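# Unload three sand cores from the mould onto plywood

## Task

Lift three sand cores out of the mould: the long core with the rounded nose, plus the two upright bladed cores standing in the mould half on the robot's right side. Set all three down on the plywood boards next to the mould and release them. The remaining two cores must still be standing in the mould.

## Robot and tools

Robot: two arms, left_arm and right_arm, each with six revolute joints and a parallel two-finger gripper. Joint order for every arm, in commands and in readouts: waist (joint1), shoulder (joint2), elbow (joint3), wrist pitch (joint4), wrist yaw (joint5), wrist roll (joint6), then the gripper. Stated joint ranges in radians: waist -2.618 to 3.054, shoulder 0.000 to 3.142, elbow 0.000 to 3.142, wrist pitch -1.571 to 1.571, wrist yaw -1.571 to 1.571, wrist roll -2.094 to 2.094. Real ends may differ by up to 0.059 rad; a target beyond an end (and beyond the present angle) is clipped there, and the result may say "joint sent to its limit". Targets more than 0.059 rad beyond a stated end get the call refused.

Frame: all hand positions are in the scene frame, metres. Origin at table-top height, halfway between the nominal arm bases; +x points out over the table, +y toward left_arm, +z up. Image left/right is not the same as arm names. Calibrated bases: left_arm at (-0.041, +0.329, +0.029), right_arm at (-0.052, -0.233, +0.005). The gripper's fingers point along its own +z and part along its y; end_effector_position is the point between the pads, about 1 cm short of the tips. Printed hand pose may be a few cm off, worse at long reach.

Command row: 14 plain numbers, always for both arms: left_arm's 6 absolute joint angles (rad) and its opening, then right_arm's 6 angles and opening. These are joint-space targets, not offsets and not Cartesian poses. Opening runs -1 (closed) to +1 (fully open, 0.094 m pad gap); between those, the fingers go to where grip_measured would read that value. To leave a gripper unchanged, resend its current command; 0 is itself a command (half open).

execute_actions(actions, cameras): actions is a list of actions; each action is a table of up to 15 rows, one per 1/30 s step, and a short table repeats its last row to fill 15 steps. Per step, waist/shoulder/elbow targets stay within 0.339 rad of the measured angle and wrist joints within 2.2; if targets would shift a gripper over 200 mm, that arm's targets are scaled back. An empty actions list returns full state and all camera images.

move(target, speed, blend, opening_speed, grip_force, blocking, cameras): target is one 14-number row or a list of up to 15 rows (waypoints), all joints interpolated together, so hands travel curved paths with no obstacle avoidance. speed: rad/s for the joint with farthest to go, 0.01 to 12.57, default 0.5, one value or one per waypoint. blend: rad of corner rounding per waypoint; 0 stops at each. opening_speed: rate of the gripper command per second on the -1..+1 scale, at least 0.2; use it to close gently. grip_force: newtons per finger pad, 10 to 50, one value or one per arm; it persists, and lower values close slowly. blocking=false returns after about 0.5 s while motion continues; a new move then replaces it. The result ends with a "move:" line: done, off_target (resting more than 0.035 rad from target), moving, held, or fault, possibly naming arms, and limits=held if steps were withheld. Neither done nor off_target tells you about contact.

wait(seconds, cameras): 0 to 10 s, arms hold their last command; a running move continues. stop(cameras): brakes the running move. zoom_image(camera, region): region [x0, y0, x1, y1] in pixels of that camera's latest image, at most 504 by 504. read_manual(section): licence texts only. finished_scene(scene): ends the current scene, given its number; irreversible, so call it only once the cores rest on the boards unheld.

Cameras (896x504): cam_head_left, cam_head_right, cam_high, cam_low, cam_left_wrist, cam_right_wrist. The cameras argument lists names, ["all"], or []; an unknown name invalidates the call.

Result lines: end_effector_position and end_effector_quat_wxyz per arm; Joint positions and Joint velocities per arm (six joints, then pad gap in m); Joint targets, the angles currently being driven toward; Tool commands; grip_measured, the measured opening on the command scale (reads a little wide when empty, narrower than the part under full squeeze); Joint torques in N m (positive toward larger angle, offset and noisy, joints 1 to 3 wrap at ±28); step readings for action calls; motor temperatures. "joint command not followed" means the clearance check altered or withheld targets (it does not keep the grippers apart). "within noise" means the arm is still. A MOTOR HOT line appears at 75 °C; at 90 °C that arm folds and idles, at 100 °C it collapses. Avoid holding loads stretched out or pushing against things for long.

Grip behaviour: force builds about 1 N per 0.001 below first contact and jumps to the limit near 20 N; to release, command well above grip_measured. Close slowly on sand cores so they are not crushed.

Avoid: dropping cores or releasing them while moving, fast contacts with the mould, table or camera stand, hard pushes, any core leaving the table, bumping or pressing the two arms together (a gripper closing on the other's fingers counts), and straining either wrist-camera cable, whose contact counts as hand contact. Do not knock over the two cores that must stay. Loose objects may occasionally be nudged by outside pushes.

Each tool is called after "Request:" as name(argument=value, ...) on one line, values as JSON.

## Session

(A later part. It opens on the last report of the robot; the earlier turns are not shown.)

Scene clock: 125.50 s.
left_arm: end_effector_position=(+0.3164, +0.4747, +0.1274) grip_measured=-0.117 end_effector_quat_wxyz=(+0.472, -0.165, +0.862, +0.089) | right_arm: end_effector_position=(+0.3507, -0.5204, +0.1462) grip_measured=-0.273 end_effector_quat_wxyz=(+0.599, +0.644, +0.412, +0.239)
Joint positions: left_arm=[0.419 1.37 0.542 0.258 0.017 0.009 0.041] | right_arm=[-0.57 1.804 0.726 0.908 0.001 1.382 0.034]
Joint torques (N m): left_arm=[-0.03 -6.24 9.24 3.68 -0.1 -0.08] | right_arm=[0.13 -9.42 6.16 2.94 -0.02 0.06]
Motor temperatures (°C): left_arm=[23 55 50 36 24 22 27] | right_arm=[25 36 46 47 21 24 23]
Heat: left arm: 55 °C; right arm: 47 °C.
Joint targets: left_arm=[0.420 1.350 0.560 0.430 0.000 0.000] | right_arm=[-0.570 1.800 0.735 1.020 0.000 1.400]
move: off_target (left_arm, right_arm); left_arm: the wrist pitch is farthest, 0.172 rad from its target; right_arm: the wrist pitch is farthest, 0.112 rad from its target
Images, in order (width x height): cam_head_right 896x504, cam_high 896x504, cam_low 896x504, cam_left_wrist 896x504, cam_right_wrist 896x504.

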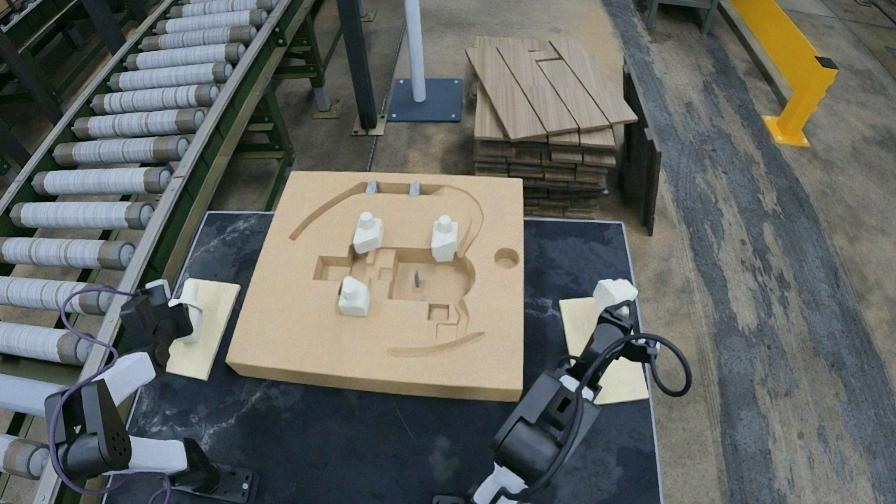

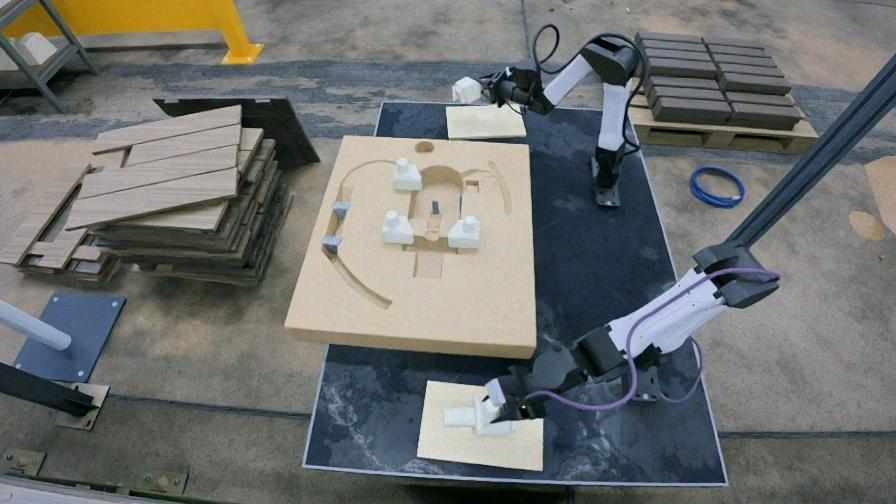

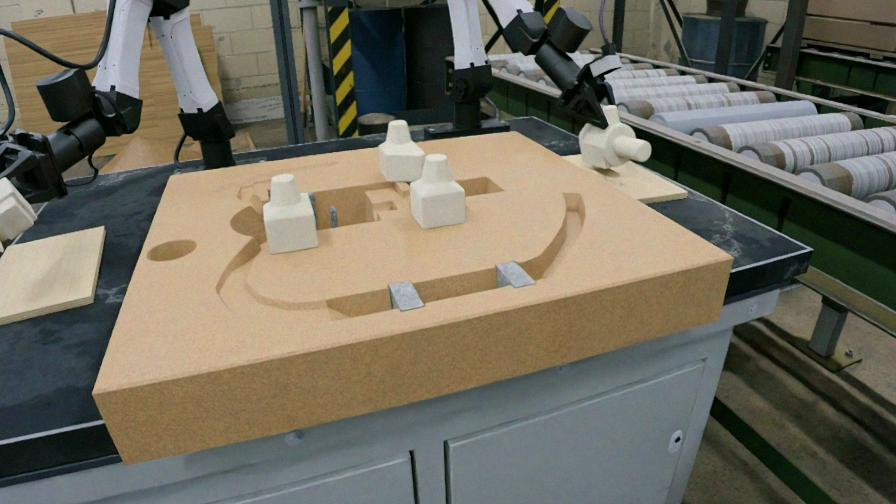

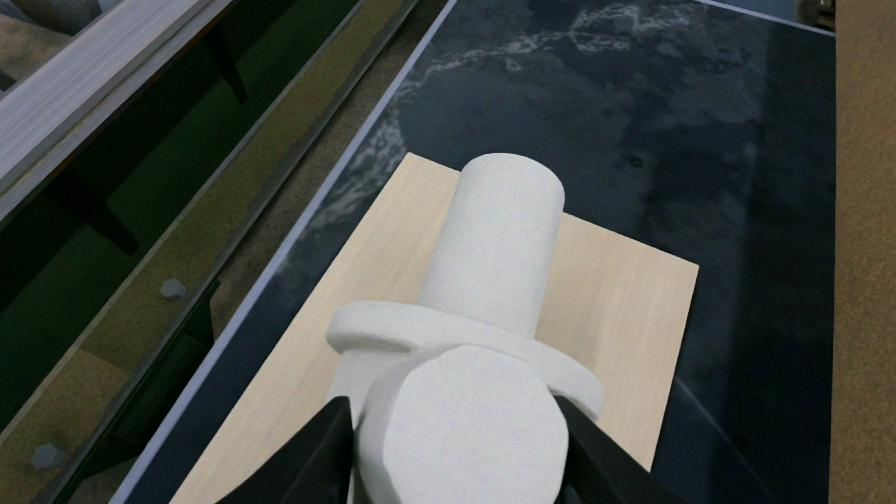

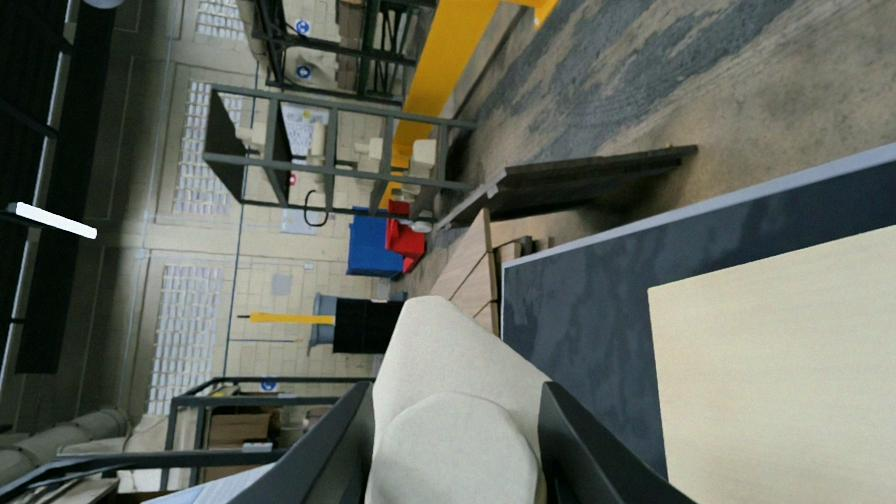

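Request:
move(target=[[0.435, 1.40, 0.53, 0.51, 0.0, 0.0, -0.7, -0.57, 2.03, 0.64, 1.40, 0.0, 1.4, -0.7]], cameras=["cam_low","cam_high","cam_head_right"], speed=0.3)

Request:
zoom_image(camera="cam_low", region=[0, 80, 200, 330])

Request:
zoom_image(camera="cam_head_right", region=[520, 240, 680, 420])

Request:
zoom_image(camera="cam_low", region=[540, 30, 740, 230])

Scene clock: 142.53 s.
left_arm: end_effector_position=(+0.3167, +0.4793, +0.1152) grip_measured=-0.117 end_effector_quat_wxyz=(+0.473, -0.169, +0.860, +0.092) | right_arm: end_effector_position=(+0.3402, -0.5130, +0.0724) grip_measured=-0.273 end_effector_quat_wxyz=(+0.583, +0.655, +0.419, +0.234)
Joint positions: left_arm=[0.43 1.418 0.516 0.337 0.017 0.009 0.041] | right_arm=[-0.57 2.03 0.635 1.185 0.001 1.385 0.034]
Joint torques (N m): left_arm=[0.44 -6.31 8.69 3.69 -0.09 -0.09] | right_arm=[0.29 -9.43 4.59 3.88 -0.01 0.05]
Motor temperatures (°C): left_arm=[23 51 48 45 23 22 27] | right_arm=[25 36 43 50 21 24 24]
Heat: left arm: 51 °C; right arm: 50 °C.
Joint targets: left_arm=[0.435 1.400 0.530 0.510 0.000 0.000] | right_arm=[-0.570 2.030 0.640 1.400 0.000 1.400]
move: off_target (left_arm, right_arm); left_arm: the wrist pitch is farthest, 0.173 rad from its target; right_arm: the wrist pitch is farthest, 0.215 rad from its target
Images, in order (width x height): cam_head_right 896x504, cam_high 896x504, cam_low 896x504.

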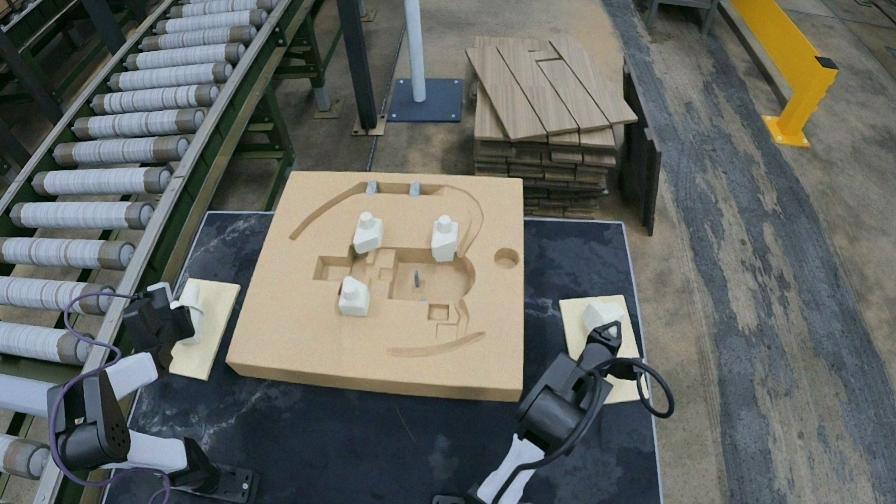

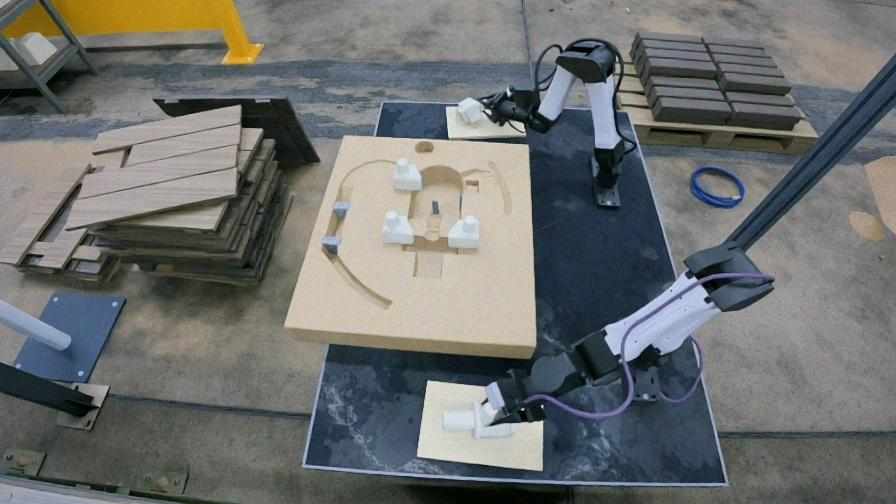

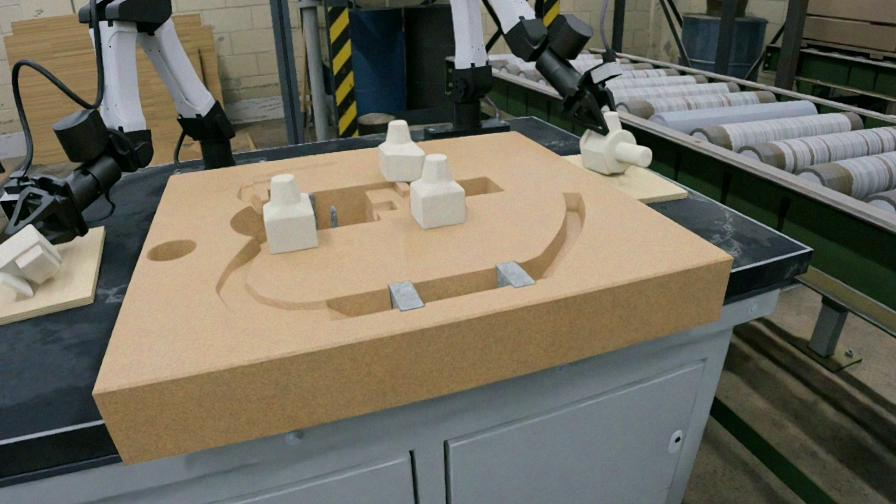

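Scaled by 2.016 from the camera's 896x504 image, which has a finer 1280x720 frame.

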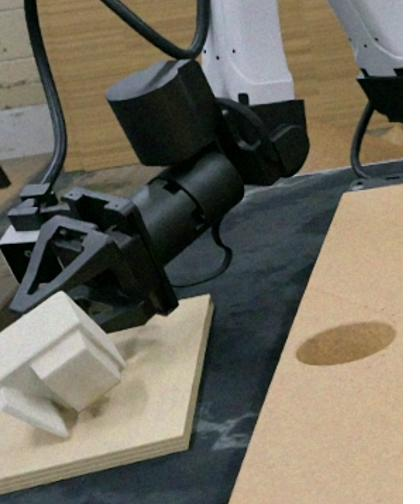

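Scaled by 2.800 from the camera's 896x504 image, which has a finer 1280x720 frame.

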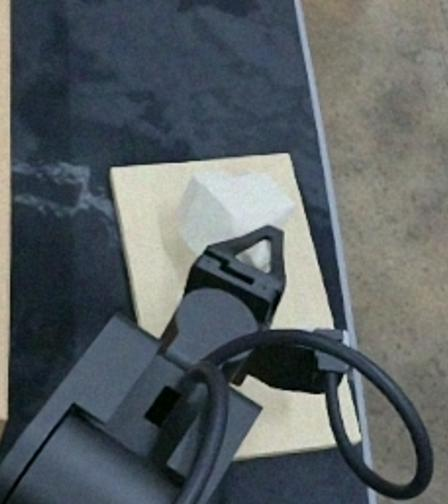

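Scaled by 2.520 from the camera's 896x504 image, which has a finer 1280x720 frame.

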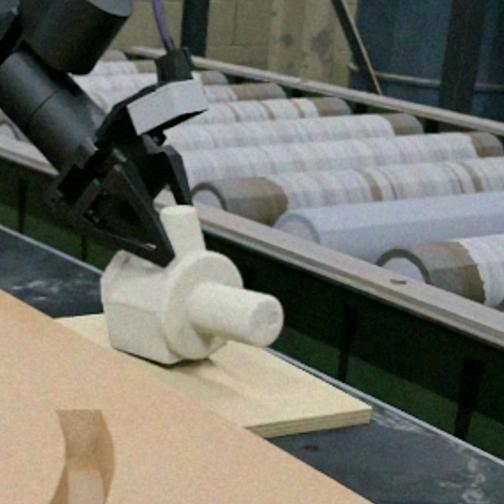

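Request:
move(target=[[0.435, 1.44, 0.505, 0.575, 0.0, 0.0, -0.7, -0.57, 2.0, 0.64, 1.40, 0.0, 1.1, -0.7]], cameras=["cam_low","cam_right_wrist"], speed=0.2)

Request:
zoom_image(camera="cam_low", region=[0, 80, 200, 330])

Request:
zoom_image(camera="cam_low", region=[540, 30, 740, 230])

Scene clock: 150.03 s.
left_arm: end_effector_position=(+0.3206, +0.4809, +0.1119) grip_measured=-0.117 end_effector_quat_wxyz=(+0.486, -0.168, +0.853, +0.095) | right_arm: end_effector_position=(+0.3440, -0.5108, +0.0826) grip_measured=-0.273 end_effector_quat_wxyz=(+0.621, +0.584, +0.494, +0.172)
Joint positions: left_arm=[0.43 1.454 0.496 0.422 0.017 0.008 0.041] | right_arm=[-0.57 2.029 0.635 1.223 -0.021 1.134 0.034]
Joint torques (N m): left_arm=[0.46 -5.93 7.95 3.53 -0.1 -0.06] | right_arm=[0.23 -12.29 4.4 3.55 0.2 -0.42]
Motor temperatures (°C): left_arm=[23 49 47 49 23 22 27] | right_arm=[25 37 41 58 21 24 24]
Heat: left arm: 49 °C; right arm: 58 °C.
Joint targets: left_arm=[0.435 1.440 0.505 0.575 0.000 0.000] | right_arm=[-0.570 2.000 0.640 1.400 0.000 1.100]
move: off_target (left_arm, right_arm); left_arm: the wrist pitch is farthest, 0.153 rad from its target; right_arm: the wrist pitch is farthest, 0.177 rad from its target
Images, in order (width x height): cam_low 896x504, cam_right_wrist 896x504.

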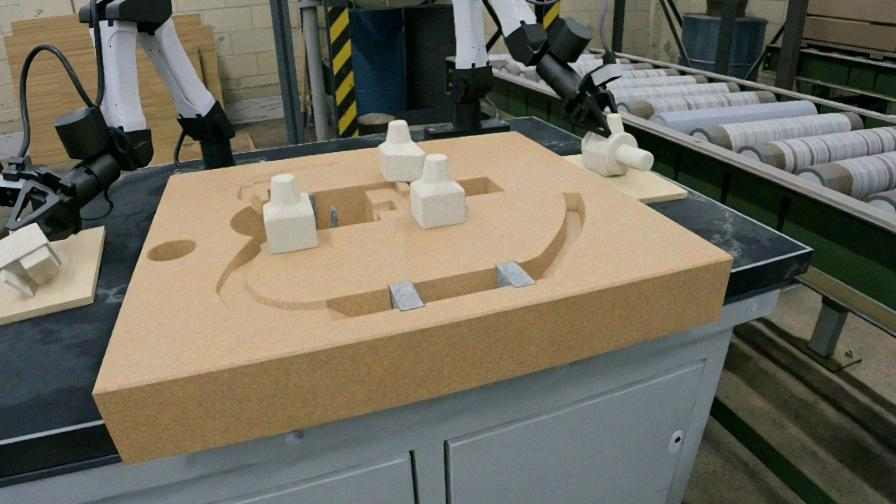

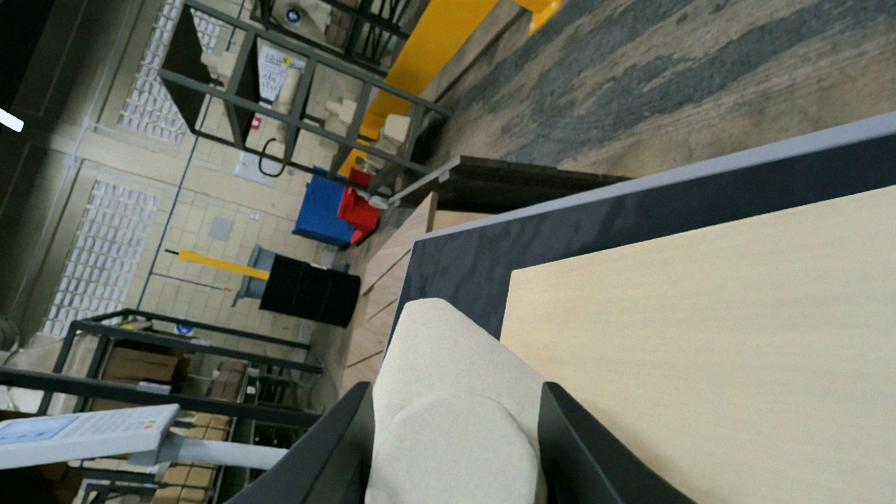

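Scaled by 2.016 from the camera's 896x504 image, which has a finer 1280x720 frame.

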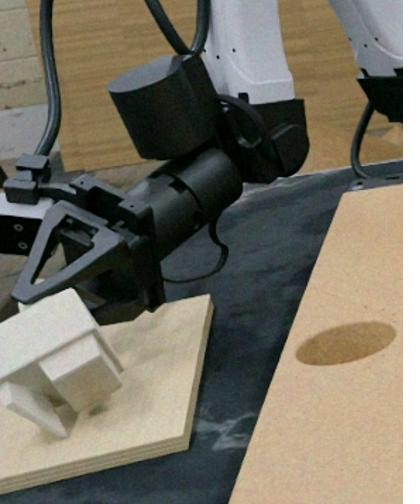

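Scaled by 2.520 from the camera's 896x504 image, which has a finer 1280x720 frame.

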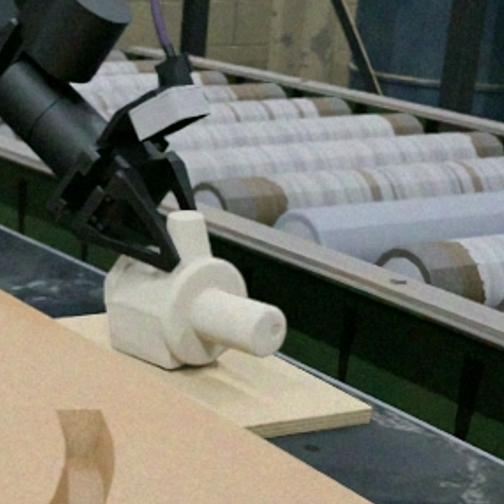

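Request:
move(target=[[0.435, 1.48, 0.485, 0.61, 0.0, 0.0, -0.7, -0.57, 2.03, 0.64, 1.36, 0.0, 1.1, -0.22]], cameras=["cam_low","cam_right_wrist"], speed=0.12, opening_speed=0.2)

Request:
zoom_image(camera="cam_low", region=[0, 80, 200, 330])

Request:
zoom_image(camera="cam_low", region=[540, 30, 740, 230])

Scene clock: 164.50 s.
left_arm: end_effector_position=(+0.3235, +0.4822, +0.1087) grip_measured=-0.118 end_effector_quat_wxyz=(+0.495, -0.169, +0.847, +0.095) | right_arm: end_effector_position=(+0.3421, -0.5124, +0.0788) grip_measured=-0.221 end_effector_quat_wxyz=(+0.618, +0.586, +0.500, +0.161)
Joint positions: left_arm=[0.43 1.486 0.481 0.49 0.017 0.003 0.041] | right_arm=[-0.57 2.029 0.635 1.208 -0.009 1.117 0.037]
Joint torques (N m): left_arm=[0.4 -5.48 7.31 3.22 -0.08 -0.03] | right_arm=[0.27 -9.39 4.42 3.33 0.07 -0.28]
Motor temperatures (°C): left_arm=[23 47 46 54 23 22 27] | right_arm=[25 39 38 59 21 24 24]
Heat: left arm: 54 °C; right arm: 59 °C.
Joint targets: left_arm=[0.435 1.480 0.485 0.610 0.000 0.000] | right_arm=[-0.570 2.030 0.640 1.360 0.000 1.100]
move: off_target (left_arm, right_arm); left_arm: the wrist pitch is farthest, 0.120 rad from its target; right_arm: the wrist pitch is farthest, 0.152 rad from its target
Images, in order (width x height): cam_low 896x504, cam_right_wrist 896x504.

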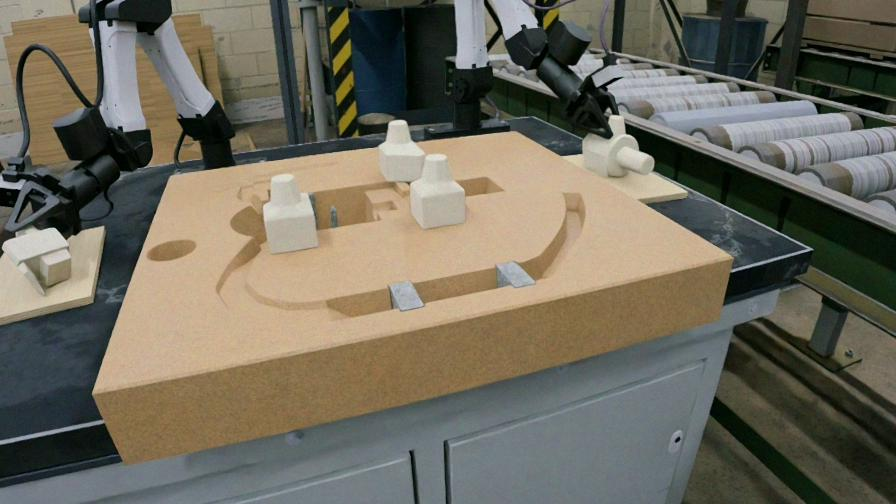

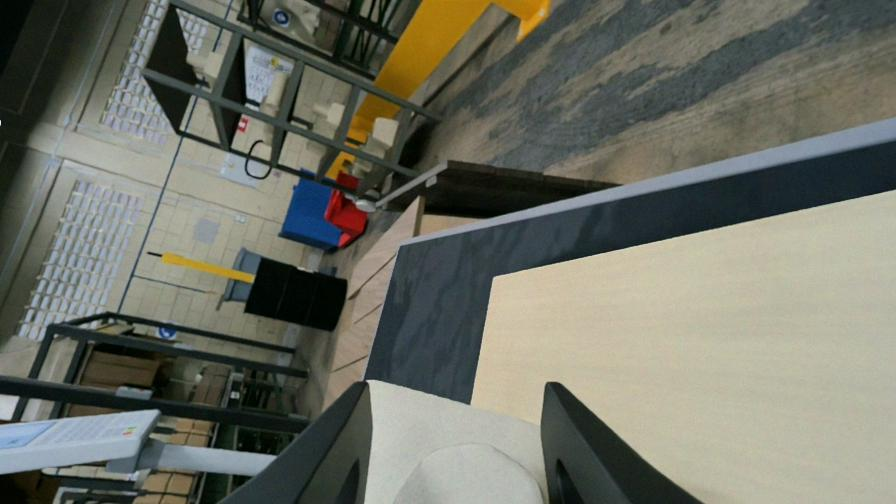

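Scaled by 2.016 from the camera's 896x504 image, which has a finer 1280x720 frame.

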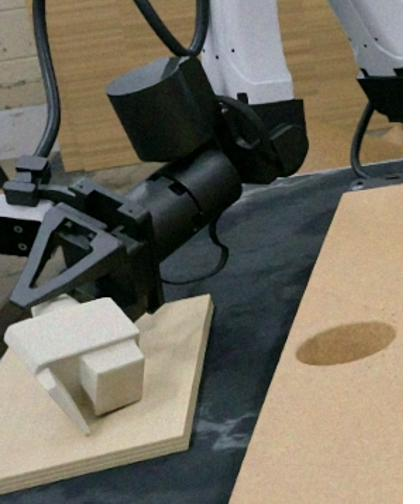

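Scaled by 2.520 from the camera's 896x504 image, which has a finer 1280x720 frame.

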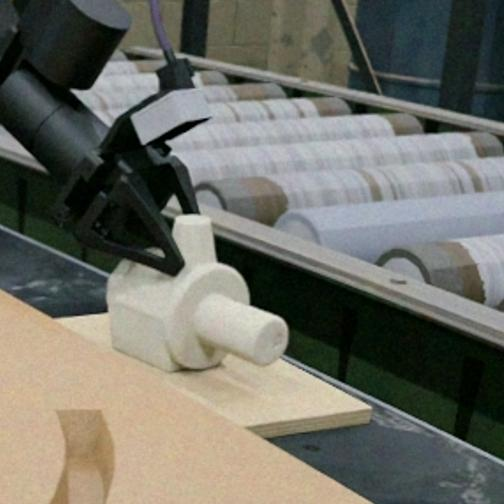

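Request:
wait(seconds=0.1, cameras=["cam_head_right","cam_high"])

Request:
zoom_image(camera="cam_head_right", region=[520, 240, 680, 420])

Request:
zoom_image(camera="cam_high", region=[430, 40, 600, 160])

Scene clock: 169.33 s.
left_arm: end_effector_position=(+0.3235, +0.4822, +0.1087) grip_measured=-0.118 end_effector_quat_wxyz=(+0.495, -0.169, +0.847, +0.095) | right_arm: end_effector_position=(+0.3421, -0.5124, +0.0788) grip_measured=-0.221 end_effector_quat_wxyz=(+0.618, +0.586, +0.500, +0.160)
Joint positions: left_arm=[0.43 1.486 0.481 0.49 0.017 0.003 0.041] | right_arm=[-0.57 2.029 0.635 1.208 -0.009 1.117 0.037]
Joint torques (N m): left_arm=[0.39 -5.37 7.24 3.22 -0.09 -0.01] | right_arm=[0.25 -9.47 4.41 3.32 0.08 -0.29]
Motor temperatures (°C): left_arm=[23 46 45 55 23 22 27] | right_arm=[25 39 38 62 21 24 23]
Heat: left arm: 55 °C; right arm: 62 °C.
Joint targets: left_arm=[0.435 1.480 0.485 0.610 0.000 0.000] | right_arm=[-0.570 2.030 0.640 1.360 0.000 1.100]
Tool commands: left_gripper/opening=-0.7 right_gripper/opening=-0.22
wait: 0.10 s; at rest from the start
Images, in order (width x height): cam_head_right 896x504, cam_high 896x504.

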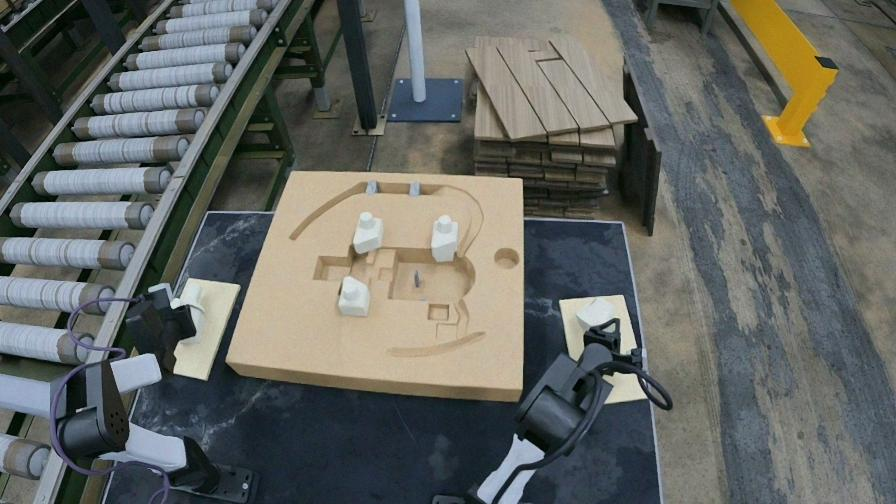

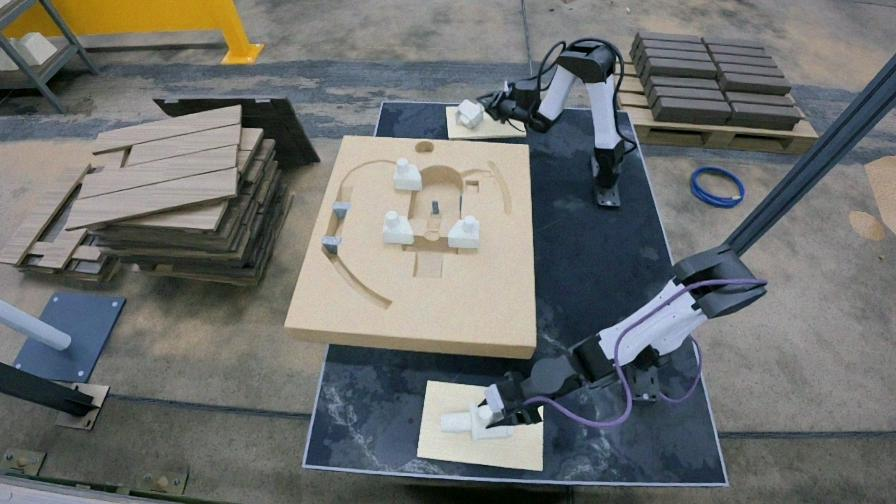

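Scaled by 2.800 from the camera's 896x504 image, which has a finer 1280x720 frame.

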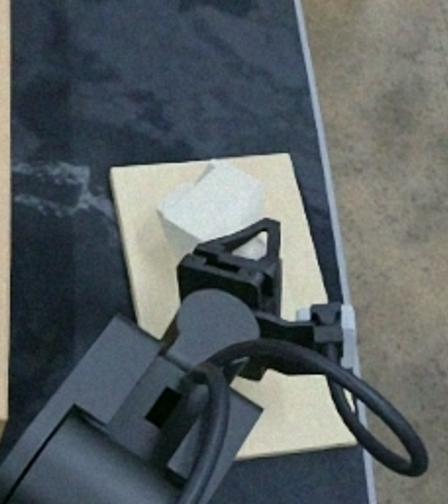

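Scaled by 2.965 from the camera's 896x504 image, which has a finer 1280x720 frame.

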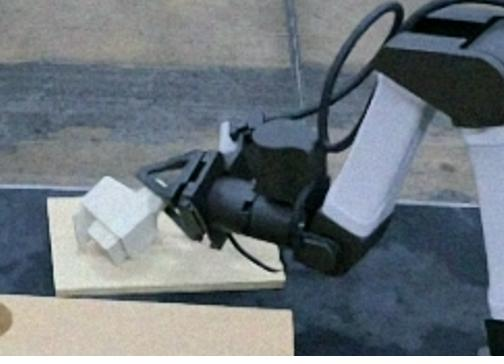

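Request:
move(target=[[0.435, 1.51, 0.475, 0.59, 0.0, 0.0, -0.7, -0.57, 2.09, 0.64, 1.38, 0.0, 1.2, -0.2]], cameras=["cam_low","cam_right_wrist"], speed=0.12)

Request:
zoom_image(camera="cam_low", region=[0, 80, 200, 330])

Request:
zoom_image(camera="cam_low", region=[540, 30, 740, 230])

Scene clock: 175.73 s.
left_arm: end_effector_position=(+0.3254, +0.4837, +0.1076) grip_measured=-0.121 end_effector_quat_wxyz=(+0.498, -0.171, +0.845, +0.095) | right_arm: end_effector_position=(+0.3397, -0.5119, +0.0573) grip_measured=-0.202 end_effector_quat_wxyz=(+0.595, +0.616, +0.485, +0.176)
Joint positions: left_arm=[0.431 1.502 0.481 0.513 0.017 -0.003 0.041] | right_arm=[-0.57 2.078 0.635 1.212 -0.004 1.19 0.038]
Joint torques (N m): left_arm=[0.28 -4.4 6.26 2.78 -0.07 0.05] | right_arm=[0.39 -8.49 4.3 3.41 0.05 0.01]
Motor temperatures (°C): left_arm=[23 45 44 56 23 22 28] | right_arm=[25 39 37 65 21 24 23]
Heat: left arm: 56 °C; right arm: 65 °C.
Joint targets: left_arm=[0.435 1.510 0.475 0.590 0.000 0.000] | right_arm=[-0.570 2.090 0.640 1.380 0.000 1.200]
move: off_target (left_arm, right_arm); left_arm: the wrist pitch is farthest, 0.077 rad from its target; right_arm: the wrist pitch is farthest, 0.168 rad from its target
Images, in order (width x height): cam_low 896x504, cam_right_wrist 896x504.

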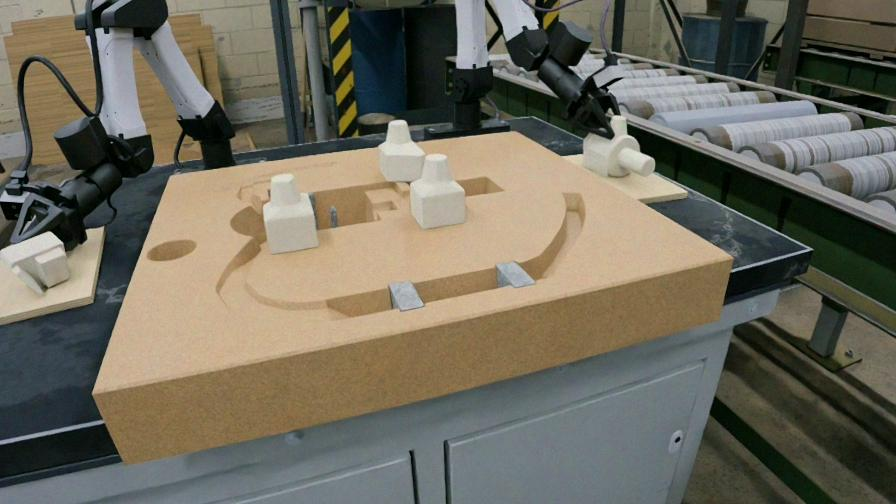

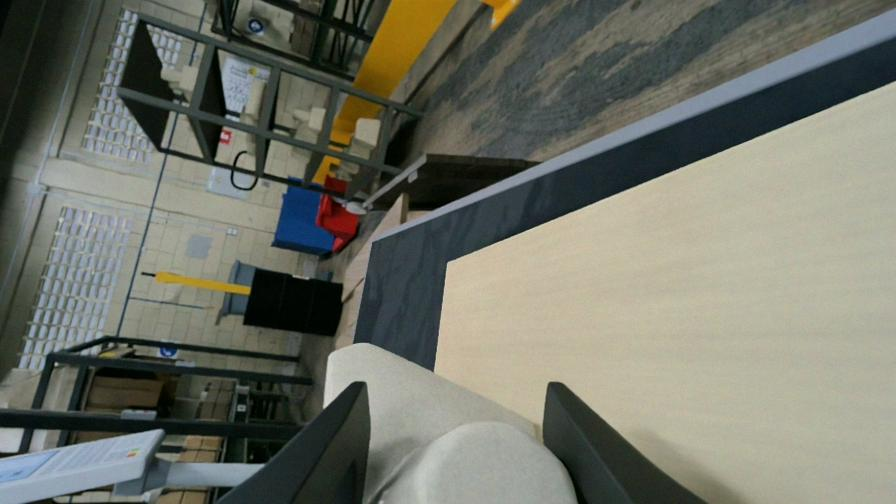

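Scaled by 2.016 from the camera's 896x504 image, which has a finer 1280x720 frame.

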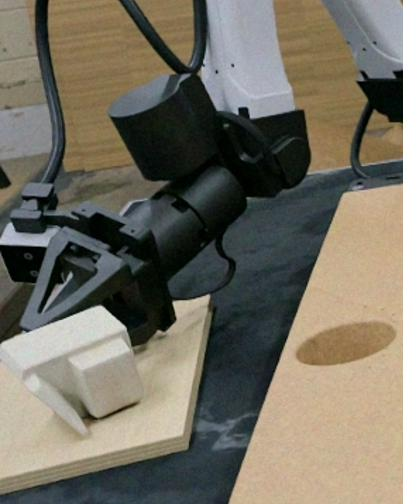

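Scaled by 2.520 from the camera's 896x504 image, which has a finer 1280x720 frame.

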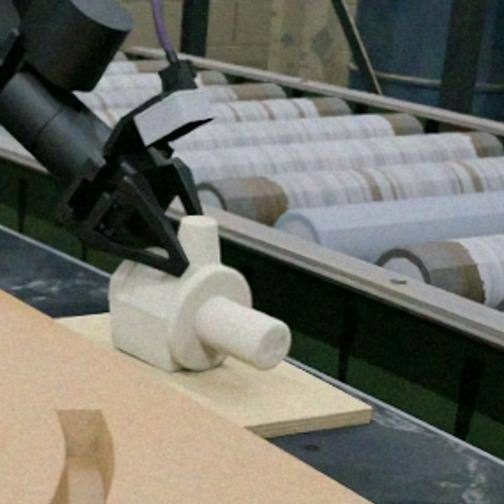

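Request:
move(target=[[0.435, 1.522, 0.47, 0.55, 0.0, 0.0, -0.7, -0.57, 2.09, 0.64, 1.36, 0.0, 1.22, -0.2],[0.435, 1.522, 0.47, 0.55, 0.0, 0.0, 0.3, -0.57, 2.09, 0.64, 1.36, 0.0, 1.22, 0.05]], cameras=["cam_low","cam_right_wrist","cam_left_wrist"], speed=0.12, opening_speed=0.3)

Request:
zoom_image(camera="cam_low", region=[0, 80, 200, 330])

Scene clock: 185.40 s.
left_arm: end_effector_position=(+0.3272, +0.4859, +0.1094) grip_measured=+0.298 end_effector_quat_wxyz=(+0.504, -0.174, +0.840, +0.097) | right_arm: end_effector_position=(+0.3397, -0.5119, +0.0573) grip_measured=+0.048 end_effector_quat_wxyz=(+0.594, +0.621, +0.478, +0.182)
Joint positions: left_arm=[0.433 1.511 0.481 0.537 0.013 -0.006 0.061] | right_arm=[-0.57 2.078 0.635 1.212 -0.004 1.212 0.049]
Joint torques (N m): left_arm=[0.1 -4.21 5.87 2.17 -0.04 0.08] | right_arm=[0.32 -8.4 4.45 3.28 0.03 -0.03]
Motor temperatures (°C): left_arm=[23 43 43 54 23 22 27] | right_arm=[25 38 36 69 21 24 23]
Heat: left arm: 54 °C; right arm: 69 °C.
Joint targets: left_arm=[0.435 1.522 0.470 0.550 0.000 0.000] | right_arm=[-0.570 2.090 0.640 1.360 0.000 1.220]
move: off_target (right_arm); target 2's new numbers were sent with right_arm's wrist pitch 0.148 rad from that target; right_arm: the wrist pitch is farthest, 0.148 rad from its target
Images, in order (width x height): cam_low 896x504, cam_left_wrist 896x504, cam_right_wrist 896x504.

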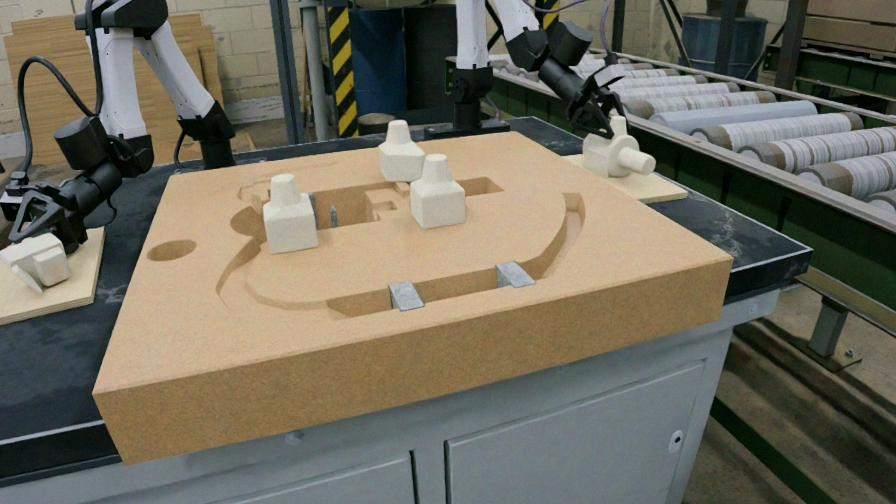

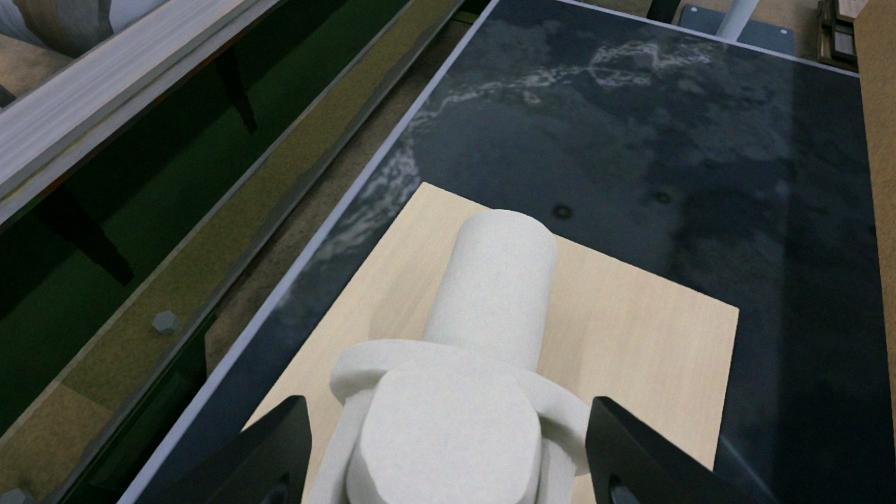

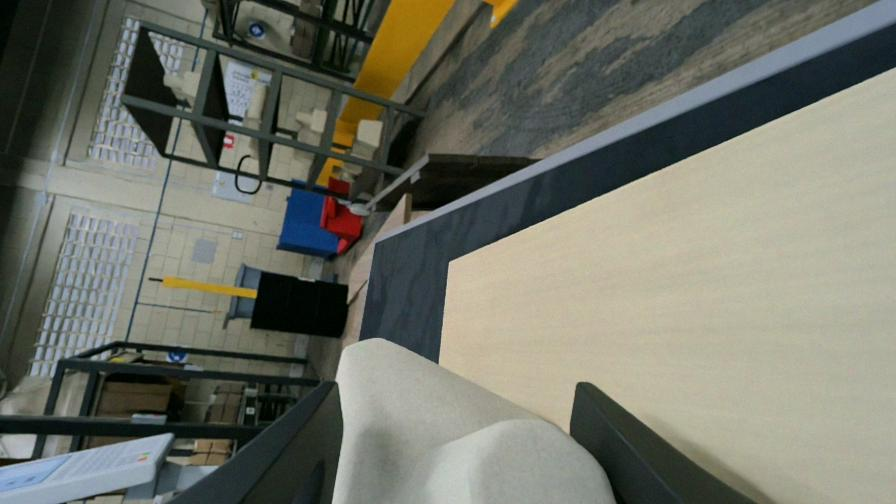

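Scaled by 2.016 from the camera's 896x504 image, which has a finer 1280x720 frame.

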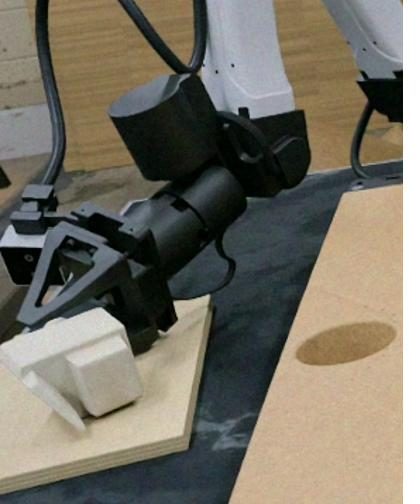

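Request:
move(target=[[0.435, 1.25, 0.50, 0.15, 0.0, 0.0, 0.4, -0.57, 1.94, 0.39, 1.32, 0.0, 1.22, 0.1],[0.435, 0.89, 0.58, -0.29, 0.0, 0.0, 0.4, -0.57, 1.68, 0.2, 1.17, 0.0, 1.22, 0.1]], cameras=["cam_right_wrist","cam_high","cam_low"], speed=0.35, blend=[0.03,0])

Request:
zoom_image(camera="cam_high", region=[430, 40, 600, 160])

Scene clock: 197.77 s.
left_arm: end_effector_position=(+0.2414, +0.4487, +0.1762) grip_measured=+0.399 end_effector_quat_wxyz=(+0.447, -0.181, +0.872, +0.085) | right_arm: end_effector_position=(+0.2460, -0.4450, +0.0540) grip_measured=+0.098 end_effector_quat_wxyz=(+0.545, +0.652, +0.499, +0.170)
Joint positions: left_arm=[0.433 0.897 0.55 -0.28 0.013 -0.006 0.066] | right_arm=[-0.57 1.702 0.206 1.139 -0.004 1.218 0.052]
Joint torques (N m): left_arm=[0.08 -2.14 11.36 1.79 -0.05 0.05] | right_arm=[0.16 -7.91 3.21 2.15 0.03 -0.09]
Motor temperatures (°C): left_arm=[23 41 42 51 23 22 27] | right_arm=[25 37 36 70 21 24 22]
Heat: left arm: 51 °C; right arm: 70 °C.
Joint targets: left_arm=[0.435 0.890 0.580 -0.290 0.000 0.000] | right_arm=[-0.570 1.680 0.200 1.170 0.000 1.220]
move: done
Images, in order (width x height): cam_high 896x504, cam_low 896x504, cam_right_wrist 896x504.

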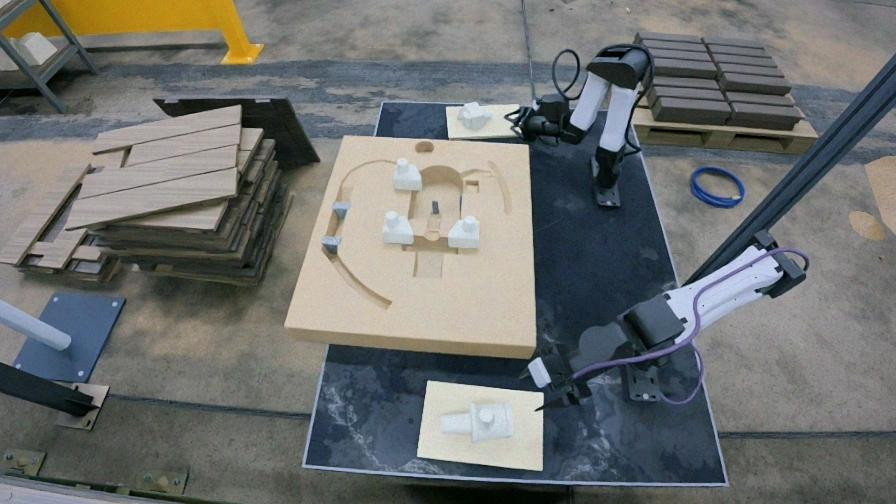

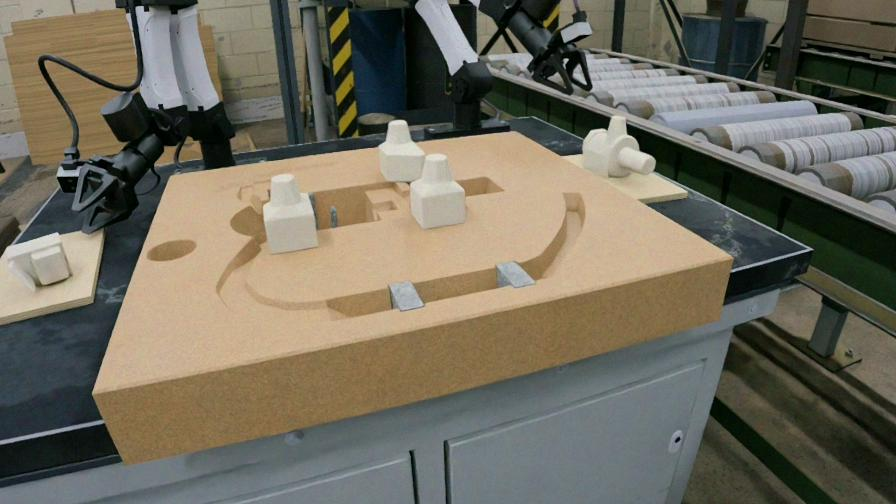

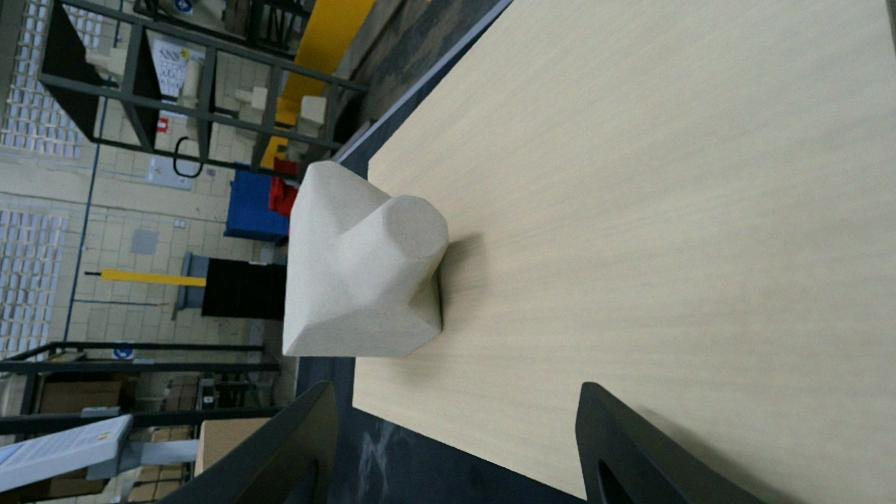

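Scaled by 2.965 from the camera's 896x504 image, which has a finer 1280x720 frame.

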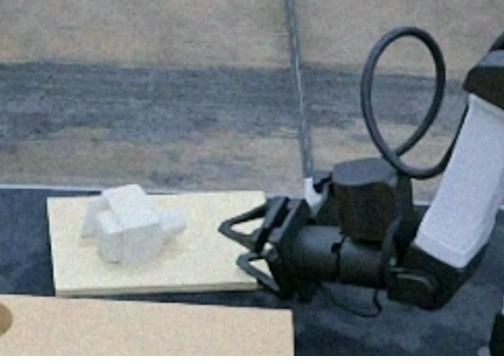

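Request:
move(target=[[0.435, 0.89, 0.58, -0.29, 0.0, 0.0, 0.4, -0.57, 1.25, 0.8, -0.1, 0.0, 0.8, 0.3],[0.435, 0.89, 0.58, -0.29, 0.0, 0.0, 0.4, 0.0, 1.4, 1.15, -0.15, 0.0, 0.1, 1],[0.435, 0.89, 0.58, -0.29, 0.0, 0.0, 0.4, 0.213, 1.763, 1.334, -0.04, 0.0, 0.0, 1]], cameras=["cam_right_wrist"], speed=[0.7,0.8,0.7], blend=[0.1,0.1,0])

Scene clock: 210.00 s.
left_arm: end_effector_position=(+0.2413, +0.4486, +0.1761) grip_measured=+0.399 end_effector_quat_wxyz=(+0.447, -0.181, +0.872, +0.085) | right_arm: end_effector_position=(+0.4725, -0.1459, +0.2032) grip_measured=+0.998 end_effector_quat_wxyz=(+0.502, -0.066, +0.861, +0.045)
Joint positions: left_arm=[0.433 0.897 0.55 -0.28 0.013 -0.006 0.066] | right_arm=[0.215 1.756 1.305 -0.063 -0.001 0.013 0.094]
Joint torques (N m): left_arm=[0.06 -2.18 11.34 1.81 -0.05 0.06] | right_arm=[0.49 -9.63 9.21 2.04 -0.02 -0.2]
Motor temperatures (°C): left_arm=[23 40 44 47 23 22 26] | right_arm=[25 36 36 63 21 24 22]
Heat: left arm: 47 °C; right arm: 63 °C.
Joint targets: left_arm=[0.435 0.890 0.580 -0.290 0.000 0.000] | right_arm=[0.213 1.763 1.334 -0.040 0.000 0.000]
move: done; blend cut to 0 rad at target 2
Images, in order (width x height): cam_right_wrist 896x504.

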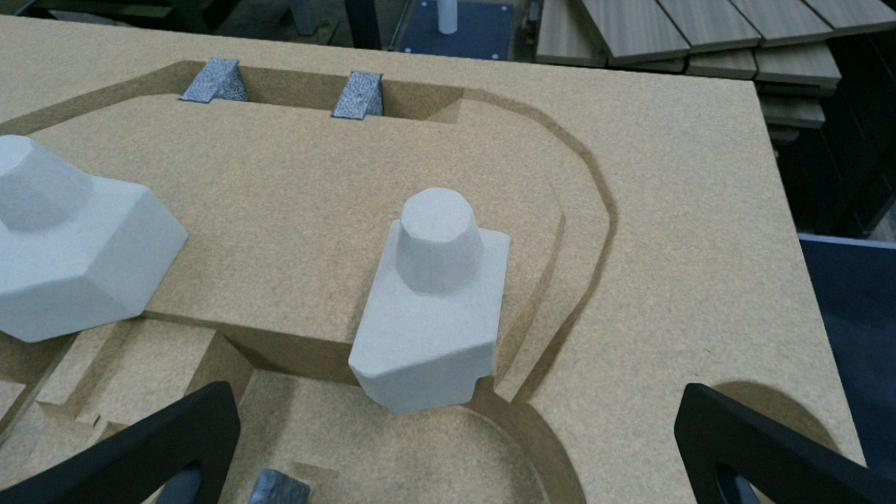

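Request:
move(target=[[0.435, 0.89, 0.58, -0.29, 0.0, 0.0, 0.4, 0.22, 2.168, 1.682, 0.0, 0.0, 0, 1]], cameras=["cam_right_wrist"], speed=0.4)

Scene clock: 214.13 s.
left_arm: end_effector_position=(+0.2413, +0.4486, +0.1761) grip_measured=+0.399 end_effector_quat_wxyz=(+0.447, -0.181, +0.872, +0.085) | right_arm: end_effector_position=(+0.5639, -0.1307, +0.1495) grip_measured=+0.998 end_effector_quat_wxyz=(+0.498, -0.066, +0.864, +0.045)
Joint positions: left_arm=[0.433 0.897 0.55 -0.28 0.013 -0.006 0.066] | right_arm=[0.215 2.155 1.653 -0.022 -0.001 0.012 0.094]
Joint torques (N m): left_arm=[0.1 -2.18 11.38 1.83 -0.03 0.08] | right_arm=[0.81 -12.83 9.03 1.99 0 -0.19]
Motor temperatures (°C): left_arm=[23 39 44 47 23 22 26] | right_arm=[25 36 37 61 21 24 22]
Heat: left arm: 47 °C; right arm: 61 °C.
Joint targets: left_arm=[0.435 0.890 0.580 -0.290 0.000 0.000] | right_arm=[0.220 2.168 1.682 0.000 0.000 0.000]
move: done
Images, in order (width x height): cam_right_wrist 896x504.

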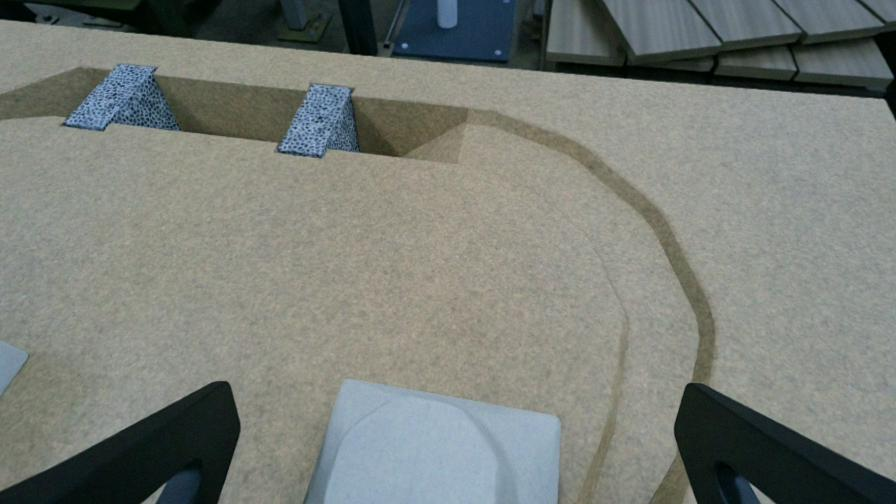

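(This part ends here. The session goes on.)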